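## Task

Lot numbers are printed on the shelf edge right under each shelf spot, and several spots may carry the same number. Bring one cardboard box from lot 451 and one from lot 434 onto the desk so that nothing overhangs the desk edge. All other cardboard boxes must stay on their own shelves. If no box of a lot exists in the storeroom, leave that lot out. The robot must not topple or finish leaning, or the task fails.

## Robot and tools

ROBOT. A Hello Robot Stretch 3 in simulation with a single arm: a two-wheeled base (0.33 m long, 0.34 m wide, rounded rear), a lift riding a mast, and a telescoping arm that reaches out to the robot's RIGHT side. The base cannot slide sideways, so the gripper is moved forward/back by driving. The base pivots about the point between its wheels, 0.05 m behind the front edge; with arm retracted and wrist folded, a turn sweeps a 0.28 m radius. An unfolded, level wrist reaches beyond that circle. Loose objects may occasionally be nudged by outside forces.

FRAMES. Base frame: origin on the floor between the drive wheels, x forward, y left, z up, metres. hand_pose (in the base frame) sits where the closed fingertips meet; with wrist joints at zero its x points up, y back toward the mast, z toward the rear. Odometry frame = base frame at scene start; base_odometry counts wheel rotation only (slip looks like travel), heading in rad, left positive, -3.142 to 3.142. turned_by_wheels and turned_by_imu give the turn since the previous result; if they disagree by more than 0.15 rad, believe the IMU. base_tilt is in degrees, forward/right positive, with a fixed bias up to about 4 degrees.

TOOL move. One action per call. Either "base" and/or "joints" (optionally with "speeds", "pace", "contact_limits"), or "servos":"reboot" on its own. Also "cameras" (list of head_camera, nav_camera, wrist_camera or all; omitted/null = all, [] = none) and "blocking" (true/omitted waits until everything is at rest; false returns within about 0.5 s while motion continues).
- base: exactly one key. {"translate_m": d} is a relative drive in metres, forward positive, -3 to 3. {"rotate_rad": d} is a relative turn in place, left positive, -6.4 to 6.4. Both count from the base position in the latest state report (or the live position if a move was still running).
- joints: an object of absolute targets by name, not offsets: lift_m 0 to 1.1; arm_m 0 to 0.52; wrist_yaw_rad -1.345 to 4.42 (0 along the arm, positive swings toward the front); wrist_pitch_rad -1.57 to 0.451 (0 level, negative tips fingers down); wrist_roll_rad -2.911 to 2.918 (0 fingers side by side); gripper_m -0.089 to 0.179 (bigger is wider; fingertip gap is 0.007 less when almost shut, 0.025 less when fully open); head_pan_rad -3.953 to 1.73 (0 forward, positive left, -1.57 along the arm); head_tilt_rad -1.53 to 0.419 (negative down). Done tolerances: ±0.004 m for lift, arm, gripper; ±0.02 rad yaw and roll; ±0.05 pitch; ±0.1 head.
- pace: "default" or "max". Default/max speeds: translate 0.12/0.30 m/s, rotate 0.76/1.90 rad/s, lift 0.11/0.15 m/s, arm 0.14/0.40 m/s. The base is capped at 0.10 m/s and 0.63 rad/s unless lift_m < 0.30, arm_m < 0.03 and wrist_yaw_rad > 2.54. "speeds" sets per-motion top speeds (keys as joints plus translate_m, rotate_rad), up to max.
- contact_limits: arm_m a motor_effort percent 1 to 100 (stops on reaching it; negative sense when retracting); lift_m an object {"down": n, "up": n}, 1 to 100 percent of force beyond free motion (below about 12 may trip with no contact; unspecified is 32 to 47 down, 21 to 36 up); translate_m and rotate_rad a wheel effort percent, active only in that move. Place a limit only alongside its own command. Without one, the base never contact-stops.
An unknown key makes a call invalid; an out-of-range number gets it refused. A refusal, or an unrequested stop during a call, cancels the rest of that reply's move, wait and finished_scene calls. Actions last at most 15 s; a move ends with time_out after 14 s.

TOOL wait {"seconds": 0 to 10, "cameras"}: lets time pass, returns state and images, ending early once running moves settle. wait(0) reports a non-blocking move under "earlier move".
TOOL stop {"cameras"}: brakes all your running motions; they report "stopped" and hold, possibly still pressing.
TOOL zoom_image {"camera", "region": [x0, y0, x1, y1]}: pixel box in that camera's latest image, top-left origin, at most 504 by 504.
TOOL finished_scene {"scene": current scene number}: ends the scene for good; the goal must hold without the robot.

RESULTS. "move" reads done or the worst status. Statuses: moving, done, off_target (resting away from target, may still push), contact_stop (that joint goes slack until commanded again; a slack lift can sink under load), time_out and torque_fault (target dropped). on_its_own lists what the robot did unprompted; "held at" is the target, not the reading. motor_effort is percent, positive toward larger values, bracket = peak of the last action; wrist pitch tops out near 45, roll near 72. Positive wheel effort drives forward. lidar_m: 12 distances from the base origin, 30 degree sectors, first straight ahead then counter-clockwise (4th left, 7th behind, 10th right), seen only at 0.17 m height, 0.15 to 12 m; "-" is nothing or too close; sectors 5, 6, 9, 10 may be self-blocked. wrist_depth_mm (45 to 1000) and head_depth_mm (280 to 4000) are 7x7 median depth grids from top-left; the head grid matches the sideways image. Images: head_camera comes rotated (turn clockwise a quarter to view upright), nav_camera the other way. Calibration lines give K and base-to-camera transforms with small errors.

CAUTIONS. Grip by commanding gripper_m under the object's width; release with at least 0.05 above it. Holding is not reported; check images. Before folding the wrist (yaw to 3.0) or unfolding, put lift between 0.32 and 0.95, pitch -0.4, roll about 0; folded, lift may go down to 0.25. With yaw below -0.4 keep pitch at -0.5 or lower. Wrist and head never contact-stop; sustained pushing causes torque_fault, fixed by {"servos":"reboot"}. Pushing against something rigid with the gripper above about 0.45 m, or driving while holding or hooking a fixed object, can tip the robot; if base_tilt shows a lean, back the gripper off. Avoid dropping, slamming, hard hits and letting go of moving objects. Time keeps running while you think, holding the last command.

Each tool is called by a JSON object that holds its "name" and its "arguments", one argument or row to a line.

## Session

{"name": "move", "arguments": {
  "joints": {"head_pan_rad": 0.6, "head_tilt_rad": -0.25},
  "cameras": ["head_camera","nav_camera"]
}}

{"name": "move", "arguments": {
  "joints": {"head_pan_rad": -0.95, "head_tilt_rad": -0.25},
  "cameras": ["head_camera","nav_camera"]
}}

{"name": "move", "arguments": {
  "joints": {"head_pan_rad": -2.5, "head_tilt_rad": -0.25},
  "cameras": ["head_camera","nav_camera"]
}}

{"name": "move", "arguments": {
  "joints": {"head_pan_rad": -3.9, "head_tilt_rad": -0.25},
  "cameras": ["head_camera","nav_camera"]
}}

Scene clock: 0.90 s.
move: done
base_odometry: x=+0.000 y=+0.000 heading=+0.000
turned_by_wheels: +0.000
turned_by_imu: +0.000
base_tilt: forward=-0.4 right=-1.2
lidar_m: 0.73 0.73 0.85 1.53 2.66 1.26 1.01 1.12 1.81 1.63 1.39 0.83
head_depth_mm: 592 609 627 650 673 696 724 / 613 633 655 676 702 729 758 / 637 658 680 706 736 762 795 / 662 684 710 735 766 799 836 / 690 714 740 773 803 836 874 / 718 745 776 807 843 885 927 / 751 779 813 848 889 932 978
base_status: not commanded
joint_positions: lift_m=+0.374 arm_m=+0.001 wrist_yaw_rad=+3.009 wrist_pitch_rad=-0.462 wrist_roll_rad=+0.000 gripper_m=+0.037 head_pan_rad=+0.615 head_tilt_rad=-0.250
joint_status: all done
measured_speeds: all 0
motor_effort: left_wheel=-0.4(0.7) right_wheel=+0.6(1.1) lift_m=+22.9(23.8) arm_m=-4.6(5.1) wrist_yaw_rad=+0.7(1.1) wrist_pitch_rad=+1.9(2.0) wrist_roll_rad=-0.3(0.3) gripper_m=-0.1(0.8) head_pan_rad=+1.0(5.7) head_tilt_rad=-3.5(8.6)
hand_pose: x=+0.0076 y=+0.0712 z=+0.3774 quat_wxyz=(+0.207, +0.697, +0.116, +0.676) (m; base frame)
wrist_depth_mm: - 138 - - - 858 - / - 151 - - - 983 - / - 167 924 - - 949 - / 846 769 203 821 811 799 770 / 695 674 212 659 655 669 665 / 605 597 126 572 128 583 577 / 524 532 287 354 504 511 512
pictures: head_camera (sideways), nav_camera (sideways)
camera_calibration:
head_camera: T_world_to_cam=[[-0.1333, -0.150851, -0.979528, 1.29126], [-0.539848, 0.839906, -0.0558833, 0.0756725], [0.831141, 0.521347, -0.193396, 0.202171], [0, 0, 0, 1]] pos_world=[0.0449437, 0.025829, 1.30815]
nav_camera: T_world_to_cam=[[0.171046, 0.141702, 0.97502, -1.22709], [0.588011, -0.808725, 0.0143798, 0.0278857], [0.790561, 0.570863, -0.221652, 0.236864], [0, 0, 0, 1]] pos_world=[0.00623687, 0.0612158, 1.24854]

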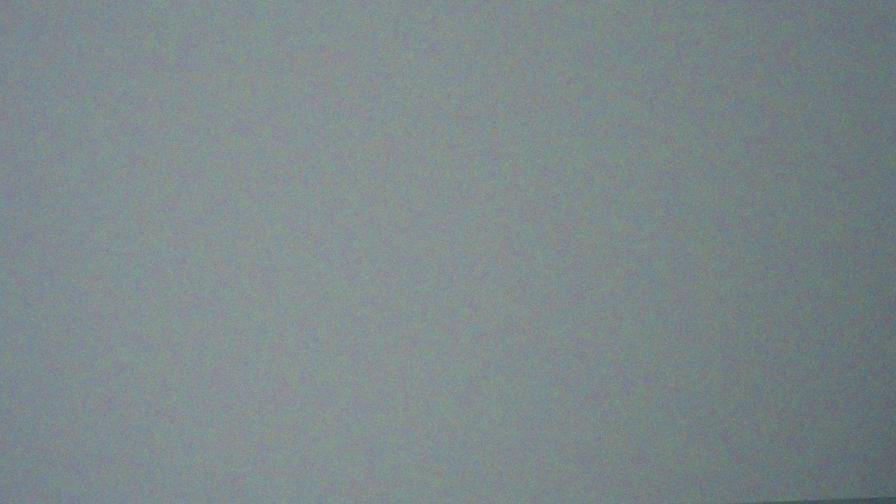

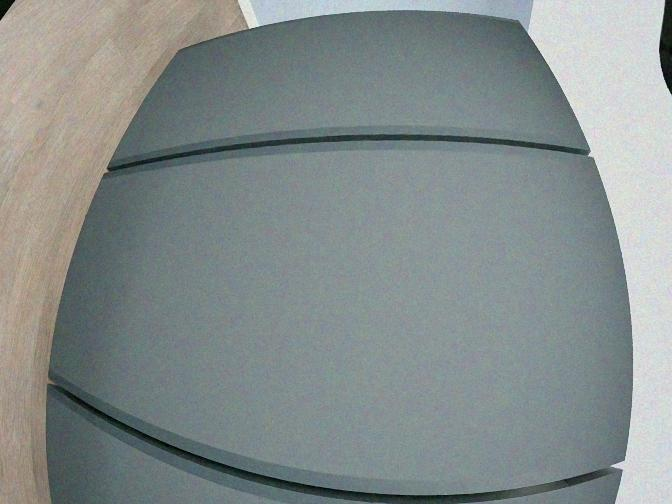

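Scene clock: 2.13 s.
move: done
base_odometry: x=+0.000 y=+0.000 heading=+0.000
turned_by_wheels: +0.000
turned_by_imu: +0.000
base_tilt: forward=-0.3 right=-1.2
lidar_m: 0.72 0.73 0.85 1.53 2.66 1.26 1.01 1.12 1.81 1.62 1.39 0.83
head_depth_mm: 1654 1797 1872 1897 1950 1979 1645 / 1781 1871 1924 1967 1958 2064 1639 / 1854 1927 2004 2049 2096 2060 1621 / 1914 1787 1848 1909 1941 1961 1628 / 1959 1516 1577 1644 1731 1804 1609 / 1186 1224 1265 1317 1364 1423 1467 / 1000 1022 1057 1091 1119 1160 1201
base_status: not commanded
joint_positions: lift_m=+0.374 arm_m=+0.001 wrist_yaw_rad=+3.009 wrist_pitch_rad=-0.462 wrist_roll_rad=+0.000 gripper_m=+0.037 head_pan_rad=-0.983 head_tilt_rad=-0.250
joint_status: all done
measured_speeds: all 0
motor_effort: left_wheel=-0.2(1.0) right_wheel=+0.6(1.2) lift_m=+23.0(24.0) arm_m=-6.4(6.6) wrist_yaw_rad=+1.0(2.1) wrist_pitch_rad=+1.8(2.1) wrist_roll_rad=-0.3(0.3) gripper_m=+0.2(0.8) head_pan_rad=+2.8(5.0) head_tilt_rad=-2.8(6.2)
hand_pose: x=+0.0076 y=+0.0712 z=+0.3774 quat_wxyz=(+0.207, +0.697, +0.116, +0.676) (m; base frame)
wrist_depth_mm: - 138 - - - 859 - / - 151 - - - 978 - / - 167 917 - - 947 - / 836 768 203 819 821 805 763 / 695 674 212 666 656 675 676 / 598 595 126 573 128 580 582 / 528 538 288 353 499 510 508
pictures: head_camera (sideways), nav_camera (sideways)
camera_calibration:
head_camera: T_world_to_cam=[[-0.147427, 0.137636, -0.97945, 1.29125], [0.854033, 0.51721, -0.055869, 0.0671292], [0.498891, -0.844719, -0.193796, 0.204751], [0, 0, 0, 1]] pos_world=[0.0308864, -0.0394854, 1.30815]
nav_camera: T_world_to_cam=[[0.137269, -0.175124, 0.97493, -1.22678], [-0.824213, -0.566097, 0.0143617, 0.0364949], [0.54939, -0.805522, -0.222047, 0.238856], [0, 0, 0, 1]] pos_world=[0.0672528, -0.00177477, 1.24854]

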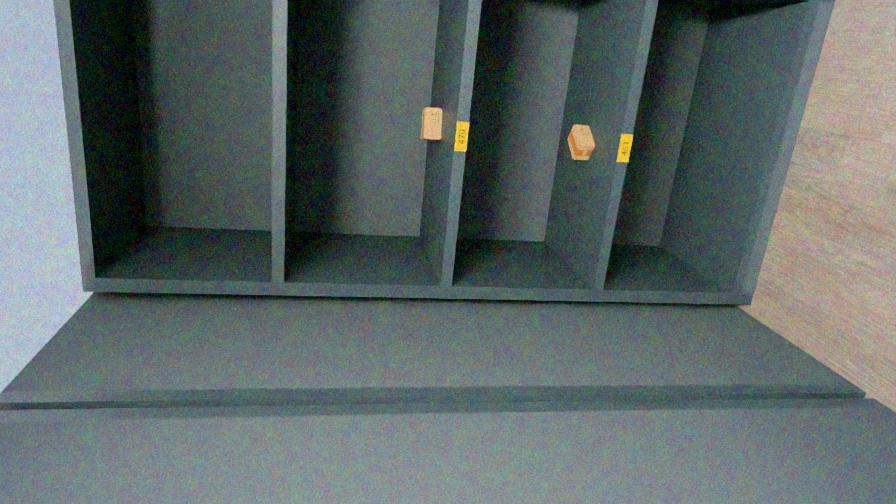

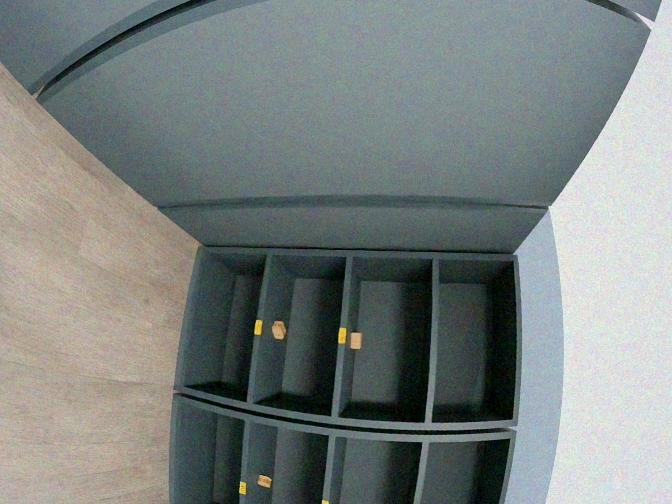

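Scene clock: 4.40 s.
move: done
base_odometry: x=+0.000 y=+0.000 heading=+0.000
turned_by_wheels: +0.000
turned_by_imu: +0.000
base_tilt: forward=-0.4 right=-1.1
lidar_m: 0.73 0.73 0.85 1.53 2.66 1.25 1.01 1.12 1.82 1.63 1.39 0.83
head_depth_mm: 1323 1364 1413 1463 1478 1004 1154 / 1381 1438 1472 1524 1573 999 1533 / 1417 1465 1522 1578 1637 1708 1645 / 1482 1527 1587 1652 1702 1767 1618 / 1536 1595 1660 1716 1801 1858 1612 / 1609 1671 1741 1809 1899 1945 1606 / 1687 1742 1819 1913 1995 2023 1599
base_status: not commanded
joint_positions: lift_m=+0.374 arm_m=+0.001 wrist_yaw_rad=+3.009 wrist_pitch_rad=-0.462 wrist_roll_rad=+0.000 gripper_m=+0.037 head_pan_rad=-2.508 head_tilt_rad=-0.250
joint_status: all done
measured_speeds: translate_m=+0.000 rotate_rad=+0.000 lift_m=+0.000 arm_m=+0.000 wrist_yaw_rad=+0.000 wrist_pitch_rad=+0.000 wrist_roll_rad=+0.000 head_pan_rad=+0.024 head_tilt_rad=+0.000
motor_effort: left_wheel=-0.3(0.8) right_wheel=+0.3(1.1) lift_m=+23.4(24.2) arm_m=-10.3(10.9) wrist_yaw_rad=-0.1(1.5) wrist_pitch_rad=+2.0(2.0) wrist_roll_rad=+0.1(0.3) gripper_m=+1.0(1.0) head_pan_rad=+3.4(5.4) head_tilt_rad=-2.6(5.7)
hand_pose: x=+0.0076 y=+0.0712 z=+0.3774 quat_wxyz=(+0.207, +0.697, +0.116, +0.676) (m; base frame)
wrist_depth_mm: - 139 - - - 853 - / - 151 - - - 968 - / - 168 916 - - 928 - / 839 781 204 814 791 794 759 / 700 674 211 671 660 674 672 / 597 594 126 583 128 579 573 / 527 538 288 354 503 512 512
pictures: head_camera (sideways), nav_camera (sideways)
camera_calibration:
head_camera: T_world_to_cam=[[0.130868, 0.15349, -0.979446, 1.28955], [0.55508, -0.829917, -0.0558909, 0.0689548], [-0.821437, -0.536357, -0.193809, 0.212827], [0, 0, 0, 1]] pos_world=[-0.0322125, -0.026556, 1.30815]
nav_camera: T_world_to_cam=[[-0.168762, -0.145026, 0.974929, -1.2249], [-0.602629, 0.797892, 0.014375, 0.0350974], [-0.779973, -0.585095, -0.222051, 0.247006], [0, 0, 0, 1]] pos_world=[0.00709228, -0.0611249, 1.24854]

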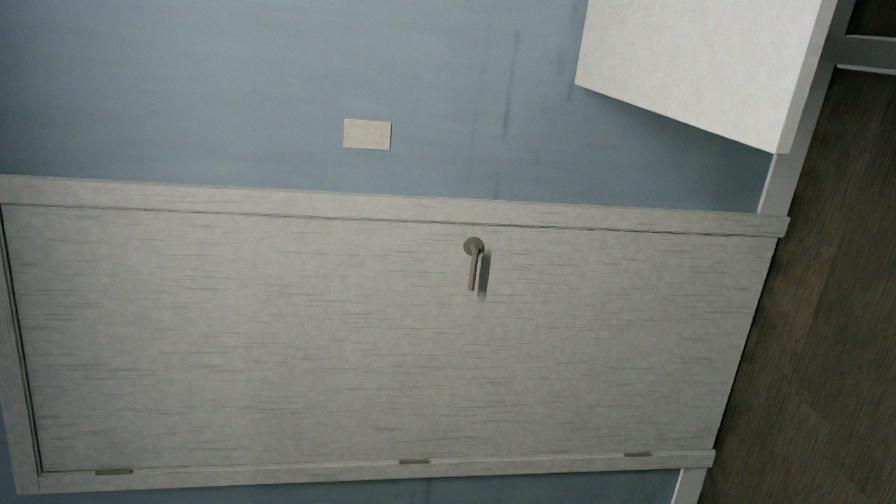

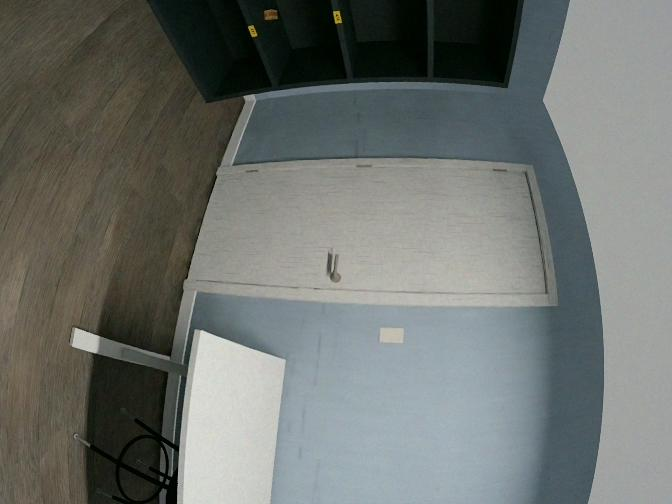

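Scene clock: 5.60 s.
move: done
base_odometry: x=+0.000 y=+0.000 heading=+0.000
turned_by_wheels: +0.000
turned_by_imu: +0.000
base_tilt: forward=-0.2 right=-1.2
lidar_m: 0.72 0.72 0.86 1.53 2.66 1.26 1.01 1.11 1.81 1.63 1.39 0.83
head_depth_mm: - - - - - - - / - - - - - - - / 2599 2650 2760 2873 2934 2253 1623 / 2621 2790 2865 2984 3025 2145 1619 / 2284 2372 2490 2580 1690 2130 1615 / 1993 2070 2142 2218 1445 1773 1605 / 1770 1830 1891 1949 1437 1861 1607
base_status: not commanded
joint_positions: lift_m=+0.374 arm_m=+0.001 wrist_yaw_rad=+3.009 wrist_pitch_rad=-0.462 wrist_roll_rad=+0.000 gripper_m=+0.037 head_pan_rad=-3.934 head_tilt_rad=-0.250
joint_status: all done
measured_speeds: all 0
motor_effort: left_wheel=-0.6(0.7) right_wheel=+0.7(1.1) lift_m=+23.7(24.0) arm_m=-12.1(12.5) wrist_yaw_rad=-0.2(1.6) wrist_pitch_rad=+1.9(2.1) wrist_roll_rad=+0.3(0.3) gripper_m=+0.3(1.1) head_pan_rad=+3.4(4.8) head_tilt_rad=-2.7(5.2)
hand_pose: x=+0.0076 y=+0.0712 z=+0.3774 quat_wxyz=(+0.207, +0.697, +0.116, +0.676) (m; base frame)
wrist_depth_mm: - 139 - - - 869 - / - 150 - - - 976 - / - 167 944 - - 948 - / 843 768 204 816 822 793 774 / 699 666 211 665 655 674 668 / 596 592 126 575 129 582 576 / 527 540 286 352 508 509 504
pictures: head_camera (sideways), nav_camera (sideways)
camera_calibration:
head_camera: T_world_to_cam=[[0.17083, -0.107225, -0.979449, 1.2893], [-0.740628, -0.669589, -0.0558733, 0.0768913], [-0.649837, 0.734952, -0.193799, 0.211815], [0, 0, 0, 1]] pos_world=[-0.0256579, 0.0340563, 1.30815]
nav_camera: T_world_to_cam=[[-0.167965, 0.145956, 0.974928, -1.22491], [0.702017, 0.712016, 0.0143511, 0.0272301], [-0.692069, 0.686826, -0.222057, 0.246475], [0, 0, 0, 1]] pos_world=[-0.0542793, -0.00989163, 1.24854]

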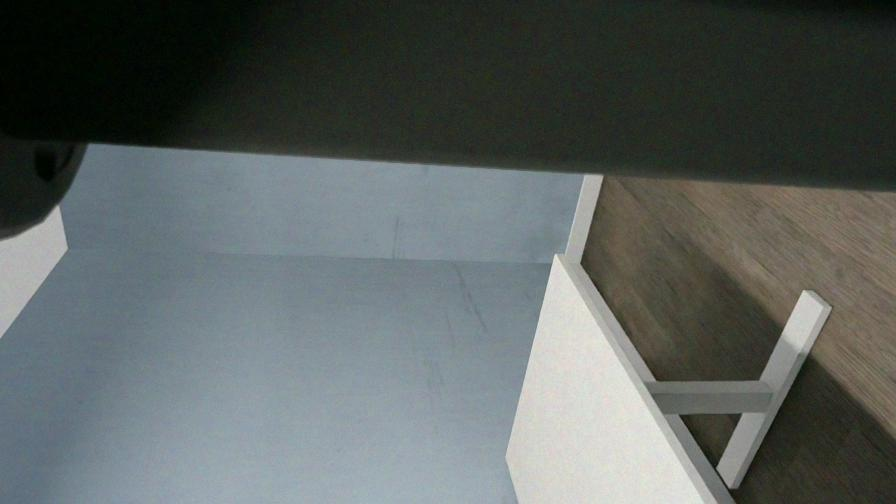

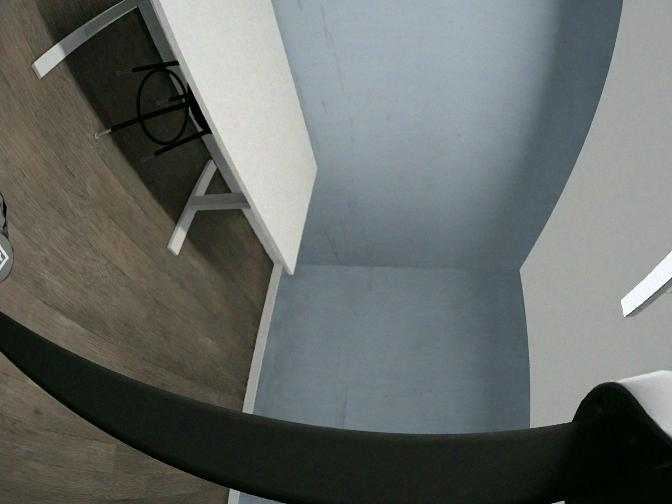

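{"name": "move", "arguments": {
  "joints": {"head_pan_rad": -1.35, "head_tilt_rad": -0.25},
  "cameras": ["head_camera"]
}}

{"name": "zoom_image", "arguments": {
  "camera": "head_camera",
  "region": [400, 50, 700, 504]
}}

Scene clock: 18.67 s.
move: done
base_odometry: x=+0.000 y=+0.000 heading=+0.000
turned_by_wheels: +0.000
turned_by_imu: +0.000
base_tilt: forward=-0.3 right=-1.3
lidar_m: 0.73 0.73 0.85 1.53 2.66 1.26 1.01 1.11 1.81 1.63 1.39 0.82
head_depth_mm: 1837 1907 1989 2048 2103 2069 1650 / 1829 1897 1972 2009 2099 2058 1635 / 1806 1530 1554 1637 1706 1785 1642 / 1698 1878 1990 2028 2098 2044 1621 / 1720 1879 1960 2018 2063 2018 1613 / 1741 1876 1950 2018 2031 2013 1617 / 1774 1842 1876 1905 1880 1892 1608
base_status: not commanded
joint_positions: lift_m=+0.374 arm_m=+0.001 wrist_yaw_rad=+3.009 wrist_pitch_rad=-0.462 wrist_roll_rad=+0.000 gripper_m=+0.037 head_pan_rad=-1.342 head_tilt_rad=-0.250
joint_status: all done
measured_speeds: translate_m=+0.000 rotate_rad=+0.000 lift_m=+0.000 arm_m=+0.000 wrist_yaw_rad=+0.000 wrist_pitch_rad=+0.000 wrist_roll_rad=+0.000 head_pan_rad=-0.024 head_tilt_rad=+0.000
motor_effort: left_wheel=-0.7(0.7) right_wheel=+0.1(1.4) lift_m=+24.1(24.9) arm_m=-12.9(13.6) wrist_yaw_rad=+0.7(1.6) wrist_pitch_rad=+2.0(2.0) wrist_roll_rad=-0.1(0.3) gripper_m=+0.5(1.1) head_pan_rad=-2.9(6.0) head_tilt_rad=-1.5(5.6)
hand_pose: x=+0.0076 y=+0.0712 z=+0.3774 quat_wxyz=(+0.207, +0.697, +0.116, +0.676) (m; base frame)
wrist_depth_mm: - 138 - - - 853 - / - 151 - - - 979 - / - 167 927 - - 949 - / 835 762 203 815 794 801 767 / 695 675 211 660 651 664 667 / 603 594 126 570 129 580 575 / 524 534 287 355 503 512 507
pictures: head_camera (sideways)
camera_calibration:
head_camera: T_world_to_cam=[[-0.0896101, 0.180703, -0.979447, 1.29089], [0.981374, 0.1838, -0.0558762, 0.0663433], [0.169925, -0.966211, -0.193808, 0.206808], [0, 0, 0, 1]] pos_world=[0.0154274, -0.045642, 1.30815]

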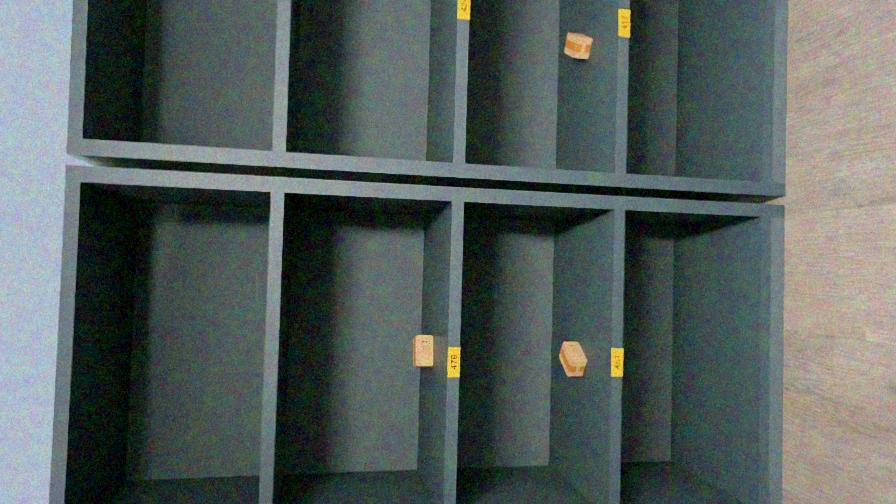

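Scaled by 1.110 from the camera's 896x504 image, which has a finer 1280x720 frame.

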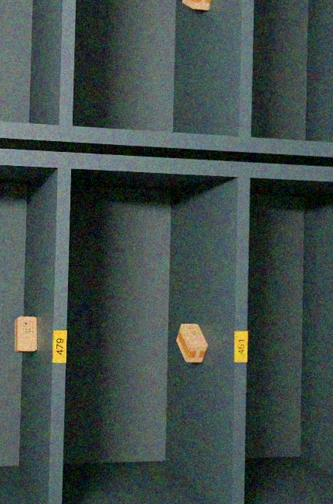

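{"name": "zoom_image", "arguments": {
  "camera": "head_camera",
  "region": [440, 0, 480, 30]
}}

{"name": "zoom_image", "arguments": {
  "camera": "head_camera",
  "region": [605, 0, 645, 45]
}}

{"name": "zoom_image", "arguments": {
  "camera": "head_camera",
  "region": [600, 340, 640, 385]
}}

{"name": "move", "arguments": {
  "joints": {"head_pan_rad": -1.65, "head_tilt_rad": -0.25},
  "cameras": ["head_camera","nav_camera"]
}}

Scaled by 12.600 from the camera's 896x504 image, which has a finer 1280x720 frame.

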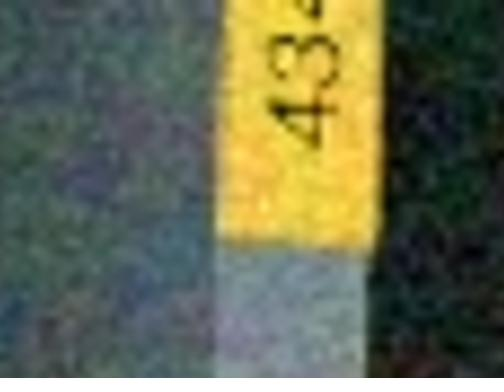

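Scaled by 11.200 from the camera's 896x504 image, which has a finer 1280x720 frame.

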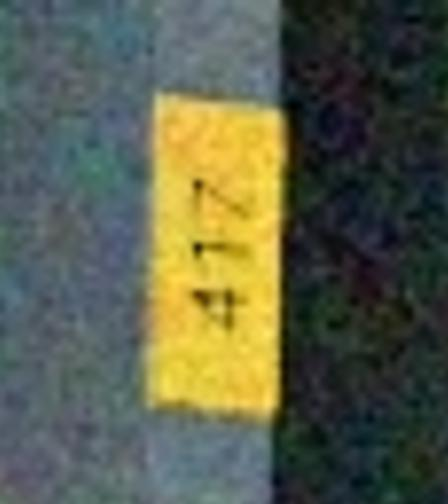

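Scaled by 11.200 from the camera's 896x504 image, which has a finer 1280x720 frame.

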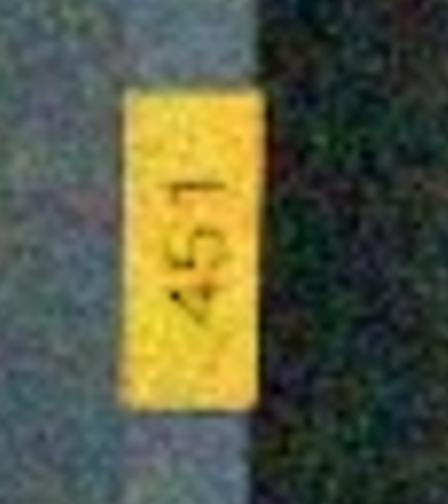

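Scene clock: 29.23 s.
move: done
base_odometry: x=+0.000 y=+0.000 heading=+0.000
turned_by_wheels: +0.000
turned_by_imu: +0.000
base_tilt: forward=-0.3 right=-1.3
lidar_m: 0.73 0.73 0.85 1.53 2.66 1.25 1.01 1.11 1.81 1.63 1.39 0.83
head_depth_mm: 2172 2184 2295 2316 2348 2188 1652 / 2087 1912 1936 1971 2078 2069 1638 / 1992 2079 2172 2245 2279 2051 1636 / 1920 2005 2067 2147 2237 2042 1624 / 1814 1921 2001 2075 2062 2021 1605 / 1491 1491 1556 1623 1714 1794 1610 / 1636 1796 1867 1917 1878 1985 1597
base_status: not commanded
joint_positions: lift_m=+0.374 arm_m=+0.001 wrist_yaw_rad=+3.009 wrist_pitch_rad=-0.462 wrist_roll_rad=+0.000 gripper_m=+0.037 head_pan_rad=-1.660 head_tilt_rad=-0.250
joint_status: all done
measured_speeds: all 0
motor_effort: left_wheel=-0.4(0.6) right_wheel=+0.2(0.9) lift_m=+24.7(25.0) arm_m=-12.7(13.2) wrist_yaw_rad=-0.4(1.4) wrist_pitch_rad=+1.9(2.0) wrist_roll_rad=-0.3(0.3) gripper_m=+0.7(0.8) head_pan_rad=-1.3(5.0) head_tilt_rad=-0.8(4.0)
hand_pose: x=+0.0076 y=+0.0712 z=+0.3774 quat_wxyz=(+0.207, +0.697, +0.116, +0.676) (m; base frame)
wrist_depth_mm: - 139 - - - 856 - / - 150 - - - 983 - / - 167 927 - - 950 - / 839 769 204 821 810 790 760 / 687 673 210 662 665 676 662 / 599 592 126 575 129 585 576 / 531 535 287 352 506 514 509
pictures: head_camera (sideways), nav_camera (sideways)
camera_calibration:
head_camera: T_world_to_cam=[[-0.028613, 0.199655, -0.979448, 1.29053], [0.989644, -0.132224, -0.055864, 0.0663165], [-0.14066, -0.970904, -0.193804, 0.208633], [0, 0, 0, 1]] pos_world=[0.000642558, -0.0463296, 1.30815]
nav_camera: T_world_to_cam=[[-0.00278029, -0.222511, 0.974926, -1.22591], [-0.997048, 0.0754246, 0.014371, 0.0375418], [-0.0767311, -0.972008, -0.222063, 0.242723], [0, 0, 0, 1]] pos_world=[0.052647, -0.0396815, 1.24854]

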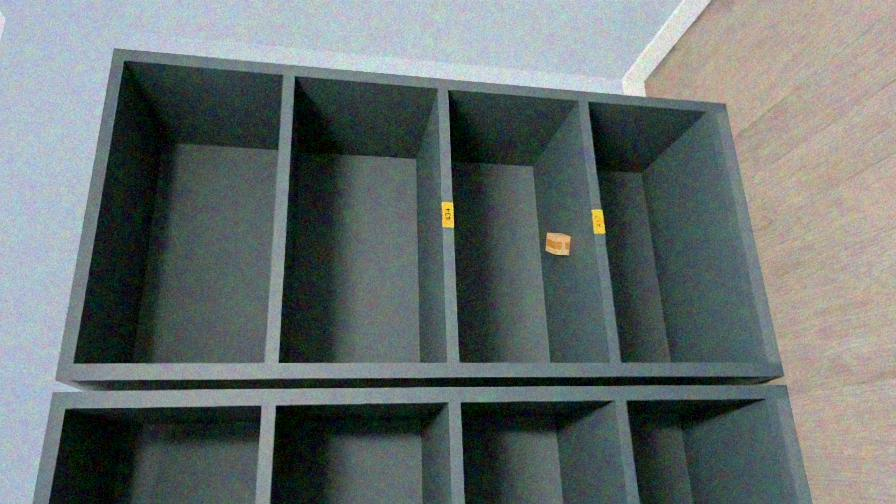

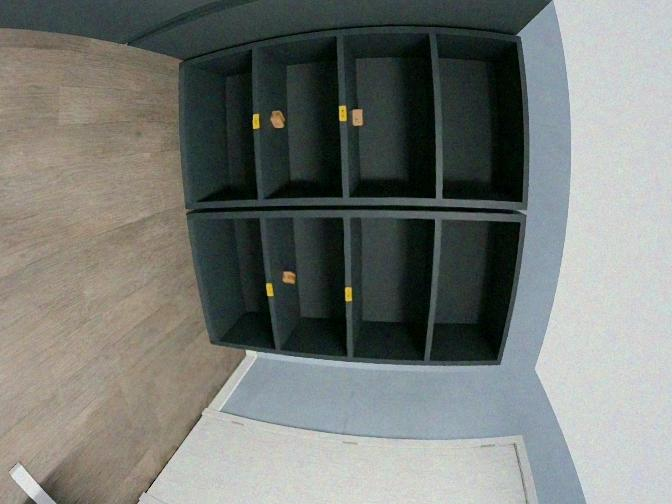

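{"name": "move", "arguments": {
  "base": {"rotate_rad": -1.134},
  "joints": {"lift_m": 0.28, "head_pan_rad": -1.57, "head_tilt_rad": -0.6},
  "pace": "max",
  "cameras": []
}}

{"name": "move", "arguments": {
  "base": {"translate_m": 1.037},
  "pace": "max",
  "cameras": []
}}

{"name": "move", "arguments": {
  "base": {"rotate_rad": 1.385},
  "joints": {"lift_m": 0.54},
  "pace": "max",
  "cameras": []
}}

{"name": "move", "arguments": {
  "joints": {"wrist_yaw_rad": 0.0, "wrist_pitch_rad": -0.2, "gripper_m": 0.179},
  "pace": "max"
}}

Scene clock: 83.57 s.
move: done
base_odometry: x=+0.000 y=+0.000 heading=-1.134
turned_by_wheels: -1.134
turned_by_imu: -1.112
base_tilt: forward=-0.3 right=-1.1
lidar_m: 1.58 0.86 0.73 0.72 0.82 1.35 2.66 1.26 1.01 1.11 1.74 1.62
head_depth_mm: 1235 1343 1462 1124 1438 1497 1252 / 1259 1385 1476 1112 1727 1476 1238 / 1295 1405 1528 1101 1654 1470 1230 / 1315 1443 1608 1774 1827 1464 1224 / 1334 1463 1629 1835 1815 1457 1213 / 1361 1486 1669 1898 1806 1445 1210 / 1393 1550 1714 1967 1788 1435 1212
base_status: done
joint_positions: lift_m=+0.280 arm_m=+0.001 wrist_yaw_rad=+3.009 wrist_pitch_rad=-0.463 wrist_roll_rad=+0.000 gripper_m=+0.037 head_pan_rad=-1.567 head_tilt_rad=-0.605
joint_status: all done
measured_speeds: all 0
motor_effort: left_wheel=+6.3(15.1) right_wheel=-9.2(14.2) lift_m=+30.7(31.4) arm_m=-13.2(13.4) wrist_yaw_rad=+0.0(2.1) wrist_pitch_rad=+2.1(2.2) wrist_roll_rad=-0.1(0.3) gripper_m=+0.0(0.9) head_pan_rad=-0.5(4.5) head_tilt_rad=+3.6(7.0)
hand_pose: x=+0.0076 y=+0.0711 z=+0.2828 quat_wxyz=(+0.208, +0.697, +0.117, +0.676) (m; base frame)
wrist_depth_mm: - 138 - - - - - / - 151 161 - - - - / 839 167 210 783 773 767 764 / 681 625 203 667 655 651 639 / 568 564 212 538 536 542 543 / 490 297 126 284 129 468 468 / 263 268 247 258 398 416 414
pictures: none
No camera images: "cameras" was empty.

Scene clock: 88.37 s.
move: done
base_odometry: x=+0.439 y=-0.939 heading=-1.133
turned_by_wheels: +0.000
turned_by_imu: +0.000
base_tilt: forward=-0.3 right=-1.2
lidar_m: 0.95 0.60 0.50 0.50 0.57 0.95 3.63 1.65 1.76 1.47 0.73 0.74
head_depth_mm: 1399 1527 1683 1864 1869 1493 1243 / 1435 1557 1724 1934 1881 1486 1240 / 1453 1593 1766 1975 1850 1491 1234 / 1508 1628 1817 2034 1822 1465 1232 / 1534 1692 1874 2116 1825 1464 1228 / 1522 1652 1487 1657 1741 1460 1212 / 1199 1294 1464 1407 1642 1406 1210
base_status: done
joint_positions: lift_m=+0.280 arm_m=+0.001 wrist_yaw_rad=+3.009 wrist_pitch_rad=-0.463 wrist_roll_rad=+0.000 gripper_m=+0.037 head_pan_rad=-1.570 head_tilt_rad=-0.600
joint_status: not commanded
measured_speeds: all 0
motor_effort: left_wheel=+6.8(16.3) right_wheel=+0.9(10.7) lift_m=+26.2(31.3) arm_m=-10.4(13.2) wrist_yaw_rad=-0.9(1.7) wrist_pitch_rad=+2.1(2.2) wrist_roll_rad=+0.0(0.3) gripper_m=+0.2(1.0) head_pan_rad=-2.8(3.8) head_tilt_rad=+3.4(4.4)
hand_pose: x=+0.0076 y=+0.0711 z=+0.2827 quat_wxyz=(+0.208, +0.697, +0.117, +0.676) (m; base frame)
wrist_depth_mm: - 139 - - - 476 466 / - 150 162 - - 527 - / - 167 175 - - 585 - / 665 628 203 638 630 623 622 / 573 561 212 534 530 550 538 / 482 299 126 287 129 470 471 / 262 266 247 258 403 416 413
pictures: none
No camera images: "cameras" was empty.

Scene clock: 91.20 s.
move: done
base_odometry: x=+0.439 y=-0.939 heading=+0.251
turned_by_wheels: +1.385
turned_by_imu: +1.362
base_tilt: forward=-0.3 right=-1.1
lidar_m: 0.50 0.53 0.73 2.11 1.83 1.65 1.76 1.46 0.73 1.06 0.70 0.52
head_depth_mm: 863 948 928 713 1036 948 1110 / 866 945 912 1189 1105 966 1167 / 866 954 901 1191 1095 961 1163 / 870 957 821 1192 1052 952 1158 / 870 953 869 1193 1078 946 1150 / 870 957 862 1192 1074 941 1150 / 873 959 852 1127 1066 1174 1141
base_status: done
joint_positions: lift_m=+0.540 arm_m=+0.001 wrist_yaw_rad=+3.009 wrist_pitch_rad=-0.463 wrist_roll_rad=+0.000 gripper_m=+0.037 head_pan_rad=-1.570 head_tilt_rad=-0.599
joint_status: all done
measured_speeds: all 0
motor_effort: left_wheel=-6.3(14.6) right_wheel=+7.6(13.0) lift_m=+26.3(33.5) arm_m=-13.1(13.8) wrist_yaw_rad=+0.2(1.4) wrist_pitch_rad=+2.2(2.3) wrist_roll_rad=-0.1(0.4) gripper_m=+0.9(0.9) head_pan_rad=-2.9(3.7) head_tilt_rad=+2.9(3.9)
hand_pose: x=+0.0076 y=+0.0710 z=+0.5426 quat_wxyz=(+0.208, +0.697, +0.117, +0.676) (m; base frame)
wrist_depth_mm: - 139 - - - - - / - 151 - - - - - / - 168 - - - - - / - - 203 - - - - / 929 921 213 872 853 895 - / 786 794 126 768 129 775 - / 693 722 287 675 661 677 659
pictures: none
No camera images: "cameras" was empty.

Scene clock: 93.17 s.
move: done
base_odometry: x=+0.439 y=-0.939 heading=+0.251
turned_by_wheels: +0.000
turned_by_imu: +0.000
base_tilt: forward=-0.3 right=-1.3
lidar_m: 0.50 0.53 0.73 2.12 1.83 1.66 1.76 1.47 0.73 1.06 0.70 0.52
head_depth_mm: 861 949 925 710 1039 945 1112 / 867 949 913 1185 1104 965 1174 / 865 953 903 1188 1100 958 1172 / 868 954 822 1193 1054 947 1154 / 870 956 870 1194 1077 945 1153 / 871 954 858 1197 1074 941 1140 / 871 956 850 1126 1062 1179 1145
base_status: not commanded
joint_positions: lift_m=+0.540 arm_m=+0.001 wrist_yaw_rad=+0.003 wrist_pitch_rad=-0.222 wrist_roll_rad=+0.000 gripper_m=+0.179 head_pan_rad=-1.570 head_tilt_rad=-0.599
joint_status: all done
measured_speeds: all 0
motor_effort: left_wheel=-6.4(6.9) right_wheel=+8.0(9.0) lift_m=+23.0(26.4) arm_m=-12.1(13.1) wrist_yaw_rad=-3.2(8.4) wrist_pitch_rad=+3.7(6.0) wrist_roll_rad=+0.0(0.3) gripper_m=+0.7(83.6) head_pan_rad=-2.6(3.4) head_tilt_rad=+1.3(3.1)
hand_pose: x=-0.0207 y=-0.3902 z=+0.5988 quat_wxyz=(+0.703, +0.080, -0.702, -0.078) (m; base frame)
wrist_depth_mm: - 743 - - - - - / - - - - - - - / - - - 551 - - - / - - - - - - - / - 146 - - - 883 - / - 126 - - - - - / - - - - - - 105
pictures: head_camera (sideways), nav_camera (sideways), wrist_camera
camera_calibration:
head_camera: T_world_to_cam=[[-0.0466632, 0.519591, -0.85314, 1.1258], [0.997497, -0.0211772, -0.0674566, 0.0813148], [-0.053117, -0.854153, -0.517303, 0.629143], [0, 0, 0, 1]] pos_world=[0.00484047, -0.0458508, 1.29141]
nav_camera: T_world_to_cam=[[0.0174112, -0.542162, 0.840093, -1.05012], [-0.999791, -0.0184284, 0.00882803, 0.0448326], [0.0106953, -0.840072, -0.54237, 0.659059], [0, 0, 0, 1]] pos_world=[0.0560582, -0.0148516, 1.23926]
wrist_camera: T_world_to_cam=[[-0.998855, -0.044388, -0.0178417, -0.0206164], [-0.00200546, 0.411473, -0.91142, 0.738801], [0.0477975, -0.91034, -0.411091, 0.0581376], [0, 0, 0, 1]] pos_world=[-0.02189, -0.251987, 0.69689]

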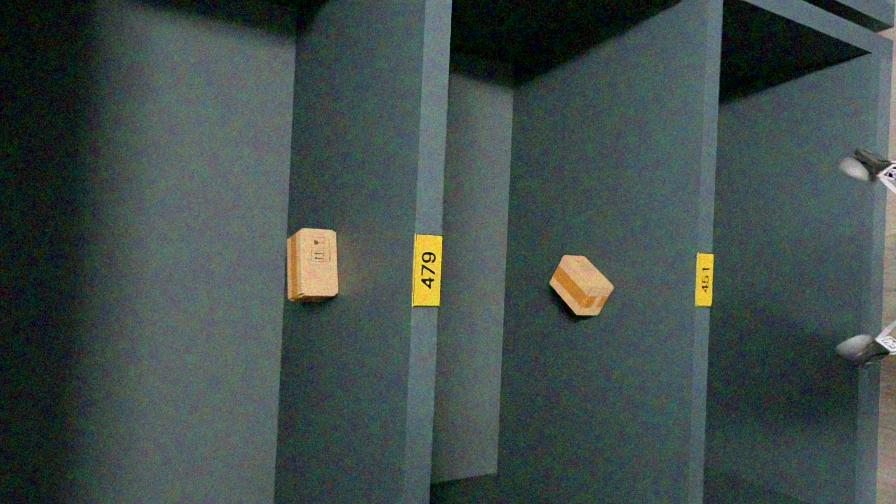

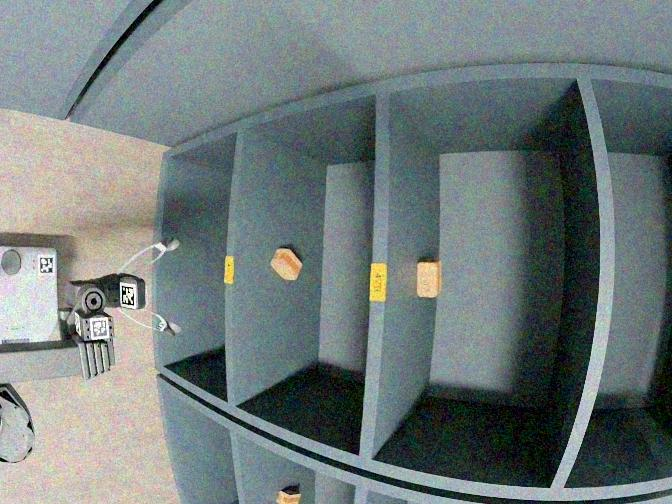

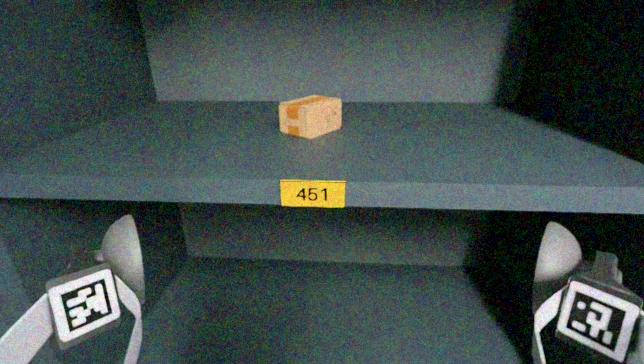

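{"name": "move", "arguments": {
  "base": {"translate_m": 0.137},
  "joints": {"wrist_yaw_rad": -0.38, "lift_m": 0.508, "arm_m": 0.3}
}}

Scene clock: 124.40 s.
move: done
base_odometry: x=+0.572 y=-0.905 heading=+0.251
turned_by_wheels: +0.000
turned_by_imu: +0.000
base_tilt: forward=-0.3 right=-1.3
lidar_m: 0.37 0.38 0.53 1.54 2.21 1.76 1.90 0.85 0.81 1.06 0.51 0.38
head_depth_mm: 867 952 919 711 1108 968 1170 / 869 951 908 1184 1111 963 1168 / 867 951 818 1191 1060 898 591 / 868 958 886 1191 1085 736 1123 / 871 956 872 1193 1077 944 1153 / 873 957 858 1106 1072 940 1149 / 812 826 790 777 897 933 1092
base_status: done
joint_positions: lift_m=+0.508 arm_m=+0.300 wrist_yaw_rad=-0.377 wrist_pitch_rad=-0.221 wrist_roll_rad=+0.000 gripper_m=+0.179 head_pan_rad=-1.570 head_tilt_rad=-0.599
joint_status: all done
measured_speeds: all 0
motor_effort: left_wheel=+6.3(8.1) right_wheel=+5.1(13.1) lift_m=+29.1(32.9) arm_m=+13.6(15.2) wrist_yaw_rad=-3.0(6.5) wrist_pitch_rad=+3.4(3.7) wrist_roll_rad=+0.2(0.3) gripper_m=+0.5(1.0) head_pan_rad=-1.9(3.2) head_tilt_rad=-0.8(1.5)
hand_pose: x=-0.1116 y=-0.6724 z=+0.5670 quat_wxyz=(+0.676, -0.055, -0.705, -0.209) (m; base frame)
wrist_depth_mm: - - - - - 580 - / - - - - - 618 - / - - 264 288 - - - / 298 296 262 278 293 293 307 / 239 226 236 236 235 235 245 / 123 176 189 189 189 188 187 / 149 158 158 157 163 156 105
pictures: head_camera (sideways), nav_camera (sideways), wrist_camera
camera_calibration:
head_camera: T_world_to_cam=[[-0.0466632, 0.519591, -0.85314, 1.1258], [0.997497, -0.0211772, -0.0674566, 0.0813148], [-0.053117, -0.854153, -0.517303, 0.629143], [0, 0, 0, 1]] pos_world=[0.00484047, -0.0458508, 1.29141]
nav_camera: T_world_to_cam=[[0.0174112, -0.542162, 0.840093, -1.05012], [-0.999791, -0.0184284, 0.00882803, 0.0448326], [0.0106953, -0.840072, -0.54237, 0.659059], [0, 0, 0, 1]] pos_world=[0.0560582, -0.0148516, 1.23926]
wrist_camera: T_world_to_cam=[[-0.944003, 0.32946, -0.0177318, 0.132886], [0.150484, 0.382109, -0.911782, 0.823199], [-0.293621, -0.863394, -0.410291, -0.214593], [0, 0, 0, 1]] pos_world=[-0.0614428, -0.54361, 0.664889]

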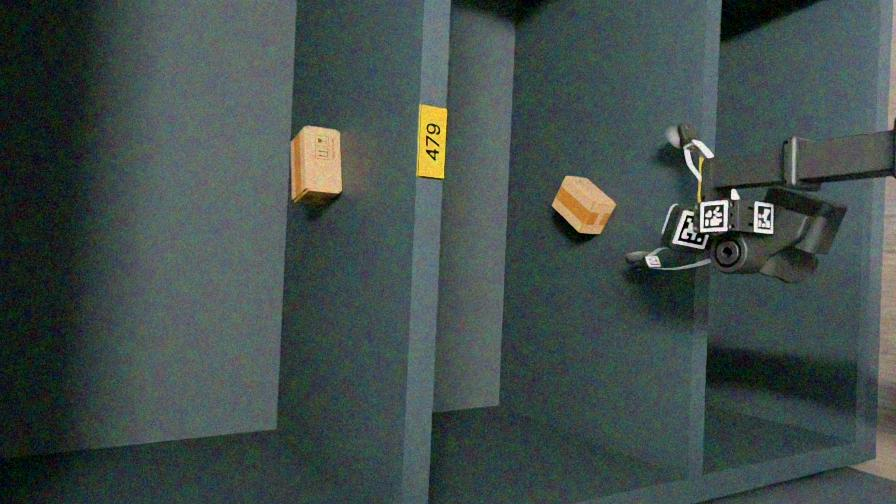

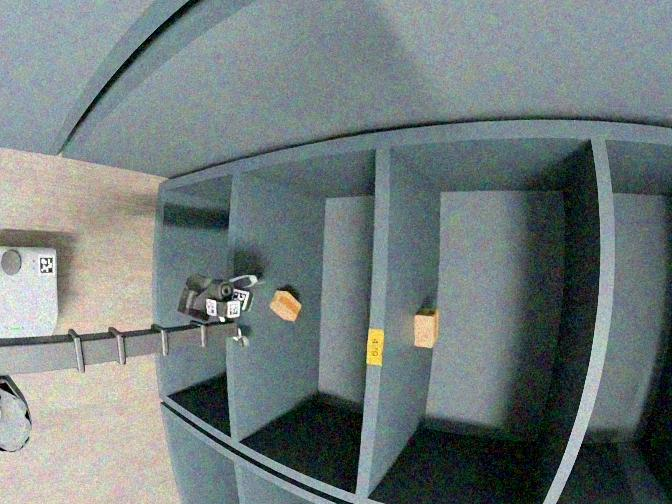

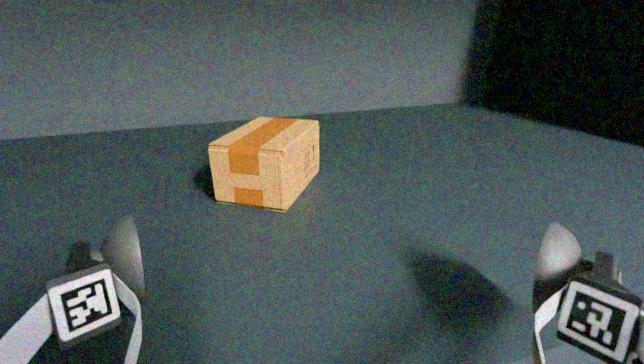

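{"name": "move", "arguments": {
  "base": {"translate_m": 0.012},
  "cameras": []
}}

{"name": "move", "arguments": {
  "joints": {"arm_m": 0.458},
  "contact_limits": {"arm_m": 30},
  "cameras": ["wrist_camera"]
}}

Scene clock: 145.17 s.
move: done
base_odometry: x=+0.583 y=-0.902 heading=+0.251
turned_by_wheels: +0.000
turned_by_imu: +0.000
base_tilt: forward=-0.2 right=-1.1
lidar_m: 0.36 0.37 0.51 1.49 2.69 1.77 1.91 0.87 0.82 1.05 0.50 0.37
head_depth_mm: 866 951 926 711 1112 967 1172 / 865 954 850 1187 1107 964 1167 / 869 953 824 1191 1058 902 590 / 867 958 882 1188 1085 733 1128 / 870 959 870 1196 1076 941 1152 / 875 957 861 1061 1074 939 1148 / 780 798 762 783 859 936 1066
base_status: done
joint_positions: lift_m=+0.508 arm_m=+0.300 wrist_yaw_rad=-0.377 wrist_pitch_rad=-0.221 wrist_roll_rad=+0.000 gripper_m=+0.179 head_pan_rad=-1.570 head_tilt_rad=-0.599
joint_status: not commanded
measured_speeds: all 0
motor_effort: left_wheel=+5.4(10.1) right_wheel=+4.6(9.4) lift_m=+25.8(26.9) arm_m=+12.9(13.5) wrist_yaw_rad=-2.4(4.2) wrist_pitch_rad=+3.5(3.6) wrist_roll_rad=+0.1(0.3) gripper_m=+0.2(0.9) head_pan_rad=-2.1(2.5) head_tilt_rad=-2.1(3.1)
hand_pose: x=-0.1116 y=-0.6724 z=+0.5670 quat_wxyz=(+0.676, -0.055, -0.705, -0.209) (m; base frame)
wrist_depth_mm: - - - - - 589 - / - - - - - 627 - / - - 265 290 - - - / 297 297 271 277 294 291 310 / 239 226 237 237 234 235 245 / 123 177 190 189 189 188 188 / 149 158 158 158 162 157 105
pictures: none
No camera images: "cameras" was empty.

Scene clock: 147.57 s.
move: done
base_odometry: x=+0.583 y=-0.902 heading=+0.251
turned_by_wheels: +0.000
turned_by_imu: +0.000
base_tilt: forward=-0.3 right=-1.3
lidar_m: 0.36 0.37 0.52 1.49 2.69 1.78 1.91 0.86 0.82 1.05 0.50 0.37
head_depth_mm: 865 952 927 710 1114 970 1170 / 868 952 848 1189 1103 962 1169 / 869 954 825 1195 1064 760 587 / 869 954 886 1193 1086 896 1154 / 870 953 874 1196 1079 943 1147 / 873 958 857 1063 1076 939 1145 / 780 797 764 779 865 938 1060
base_status: not commanded
joint_positions: lift_m=+0.508 arm_m=+0.458 wrist_yaw_rad=-0.377 wrist_pitch_rad=-0.221 wrist_roll_rad=+0.000 gripper_m=+0.179 head_pan_rad=-1.570 head_tilt_rad=-0.599
joint_status: all done
measured_speeds: all 0
motor_effort: left_wheel=+5.4(6.2) right_wheel=+4.5(5.2) lift_m=+23.8(26.1) arm_m=+12.7(14.7) wrist_yaw_rad=-3.2(4.3) wrist_pitch_rad=+3.5(3.6) wrist_roll_rad=+0.1(0.3) gripper_m=+0.4(1.2) head_pan_rad=-2.1(2.5) head_tilt_rad=-2.8(3.9)
contact_limits: arm_m 30 (drawing in: default 31, maximum 55; extending or still: default 40, maximum 69)
hand_pose: x=-0.1116 y=-0.8304 z=+0.5670 quat_wxyz=(+0.676, -0.055, -0.705, -0.209) (m; base frame)
wrist_depth_mm: 288 305 329 - - - 455 / 300 321 339 - - - 483 / 317 331 - - - - - / 317 295 295 192 275 291 308 / 237 226 236 144 151 233 243 / 123 175 189 123 125 187 186 / 148 157 158 127 120 156 107
pictures: wrist_camera
camera_calibration:
wrist_camera: T_world_to_cam=[[-0.943961, 0.329578, -0.0177804, 0.185058], [0.15057, 0.382065, -0.911787, 0.883549], [-0.293711, -0.863368, -0.410279, -0.351005], [0, 0, 0, 1]] pos_world=[-0.0614427, -0.70161, 0.664889]

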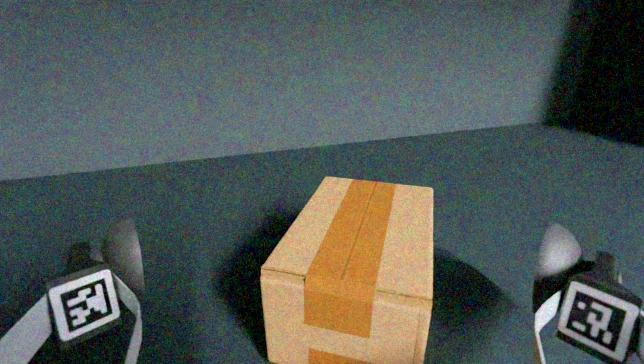

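Excellent. Grip, lift, retract.

{"name": "move", "arguments": {
  "joints": {"gripper_m": 0.03},
  "cameras": []
}}

{"name": "move", "arguments": {
  "joints": {"lift_m": 0.57},
  "cameras": ["wrist_camera"]
}}

{"name": "move", "arguments": {
  "joints": {"arm_m": 0.0, "head_tilt_rad": -0.3},
  "cameras": ["wrist_camera"]
}}

Scene clock: 155.47 s.
move: done
base_odometry: x=+0.583 y=-0.902 heading=+0.251
turned_by_wheels: +0.000
turned_by_imu: +0.000
base_tilt: forward=-0.2 right=-1.2
lidar_m: 0.36 0.37 0.52 1.50 2.68 1.77 1.91 0.87 0.82 1.05 0.50 0.37
head_depth_mm: 865 947 924 711 1110 971 1175 / 869 952 850 1188 1103 964 1163 / 867 957 824 1186 1059 760 587 / 868 951 882 1190 1085 894 1154 / 870 956 871 1193 1081 949 1152 / 869 959 859 1066 1071 938 1141 / 777 800 763 781 864 932 1069
base_status: not commanded
joint_positions: lift_m=+0.508 arm_m=+0.458 wrist_yaw_rad=-0.379 wrist_pitch_rad=-0.221 wrist_roll_rad=+0.000 gripper_m=+0.031 head_pan_rad=-1.570 head_tilt_rad=-0.600
joint_status: all done
measured_speeds: all 0
motor_effort: left_wheel=+5.5(6.1) right_wheel=+4.0(5.7) lift_m=+22.8(23.9) arm_m=+3.1(7.2) wrist_yaw_rad=-1.1(4.4) wrist_pitch_rad=+3.6(3.6) wrist_roll_rad=-0.2(0.3) gripper_m=-14.3(87.7) head_pan_rad=-1.9(2.2) head_tilt_rad=-5.6(5.6)
contact_limits: arm_m 30 (drawing in: default 31, maximum 55; extending or still: default 40, maximum 69)
hand_pose: x=-0.1120 y=-0.8303 z=+0.5670 quat_wxyz=(+0.676, -0.055, -0.705, -0.209) (m; base frame)
wrist_depth_mm: 289 306 327 - - - 459 / 300 321 334 - - - 477 / 318 330 - - - - - / 317 296 294 179 274 291 307 / 237 236 158 144 151 234 232 / 190 189 130 126 125 180 187 / 158 147 148 139 147 146 156
pictures: none
No camera images: "cameras" was empty.

Scene clock: 156.87 s.
move: done
base_odometry: x=+0.583 y=-0.902 heading=+0.251
turned_by_wheels: +0.000
turned_by_imu: +0.000
base_tilt: forward=-0.2 right=-1.2
lidar_m: 0.36 0.37 0.52 1.49 2.69 1.77 1.91 0.87 0.82 1.05 0.50 0.37
head_depth_mm: 867 949 922 709 1108 972 1173 / 866 954 849 1191 1104 960 1148 / 868 952 825 1191 992 636 1130 / 868 955 883 1196 829 920 1157 / 870 956 872 1198 1079 942 1149 / 870 958 857 1062 1074 941 1145 / 781 793 759 783 861 932 1063
base_status: not commanded
joint_positions: lift_m=+0.570 arm_m=+0.458 wrist_yaw_rad=-0.379 wrist_pitch_rad=-0.224 wrist_roll_rad=+0.000 gripper_m=+0.031 head_pan_rad=-1.570 head_tilt_rad=-0.600
joint_status: all done
measured_speeds: all 0
motor_effort: left_wheel=+5.3(6.1) right_wheel=+4.5(5.1) lift_m=+32.2(33.5) arm_m=+0.7(3.2) wrist_yaw_rad=-1.8(3.0) wrist_pitch_rad=+4.0(4.2) wrist_roll_rad=-0.3(0.4) gripper_m=-14.2(14.5) head_pan_rad=-1.4(2.5) head_tilt_rad=-4.5(6.1)
contact_limits: arm_m 30 (drawing in: default 31, maximum 55; extending or still: default 40, maximum 69)
hand_pose: x=-0.1119 y=-0.8300 z=+0.6282 quat_wxyz=(+0.675, -0.054, -0.705, -0.210) (m; base frame)
wrist_depth_mm: 289 305 326 - - - 453 / 299 321 334 - - - 478 / 318 332 - - - - 503 / 330 - - 185 - - - / 334 331 152 145 146 311 324 / 279 279 130 127 124 275 273 / 233 217 218 138 215 216 229
pictures: wrist_camera
camera_calibration:
wrist_camera: T_world_to_cam=[[-0.943339, 0.331346, -0.0179315, 0.187356], [0.152375, 0.384541, -0.910445, 0.940715], [-0.294777, -0.86159, -0.413241, -0.322418], [0, 0, 0, 1]] pos_world=[-0.0616426, -0.701615, 0.726592]

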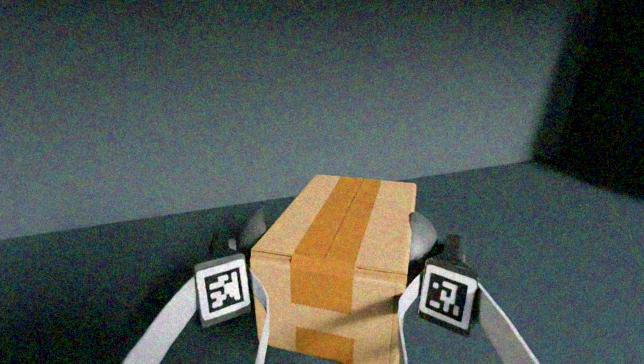

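Scene clock: 161.43 s.
move: done
base_odometry: x=+0.583 y=-0.902 heading=+0.251
turned_by_wheels: +0.000
turned_by_imu: +0.000
base_tilt: forward=-0.3 right=-1.1
lidar_m: 0.36 0.37 0.52 1.49 2.68 1.77 1.91 0.87 0.82 1.05 0.50 0.37
head_depth_mm: 909 627 1002 1048 736 1157 931 / 909 642 999 1045 728 1156 926 / 912 658 1003 1044 722 1157 917 / 912 678 1001 1044 714 1152 914 / 909 693 1000 1034 709 1154 915 / 909 716 1002 1033 702 1135 906 / 776 710 808 825 695 864 848
base_status: not commanded
joint_positions: lift_m=+0.570 arm_m=+0.001 wrist_yaw_rad=-0.379 wrist_pitch_rad=-0.224 wrist_roll_rad=+0.000 gripper_m=+0.031 head_pan_rad=-1.570 head_tilt_rad=-0.300
joint_status: all done
measured_speeds: all 0
motor_effort: left_wheel=+5.2(6.0) right_wheel=+4.8(5.8) lift_m=+24.3(32.1) arm_m=-12.8(14.6) wrist_yaw_rad=-0.7(3.0) wrist_pitch_rad=+4.1(4.2) wrist_roll_rad=+0.1(0.3) gripper_m=-14.2(14.5) head_pan_rad=-1.3(2.1) head_tilt_rad=+4.2(8.1)
hand_pose: x=-0.1119 y=-0.3726 z=+0.6282 quat_wxyz=(+0.675, -0.054, -0.705, -0.210) (m; base frame)
wrist_depth_mm: - - - - 833 - 475 / - - - - - - 515 / - - - - - - - / - - - 185 - - - / - - 152 145 146 - - / - - 131 127 124 644 - / - - - 138 129 682 804
pictures: wrist_camera
camera_calibration:
wrist_camera: T_world_to_cam=[[-0.943329, 0.331374, -0.017918, 0.0357634], [0.152387, 0.384573, -0.910429, 0.764785], [-0.294802, -0.861565, -0.413276, 0.07179], [0, 0, 0, 1]] pos_world=[-0.0616426, -0.244115, 0.726592]

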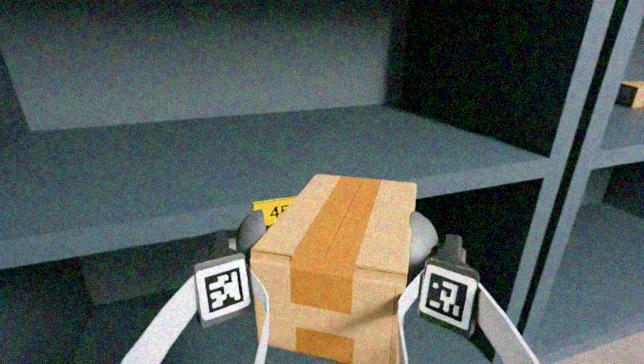

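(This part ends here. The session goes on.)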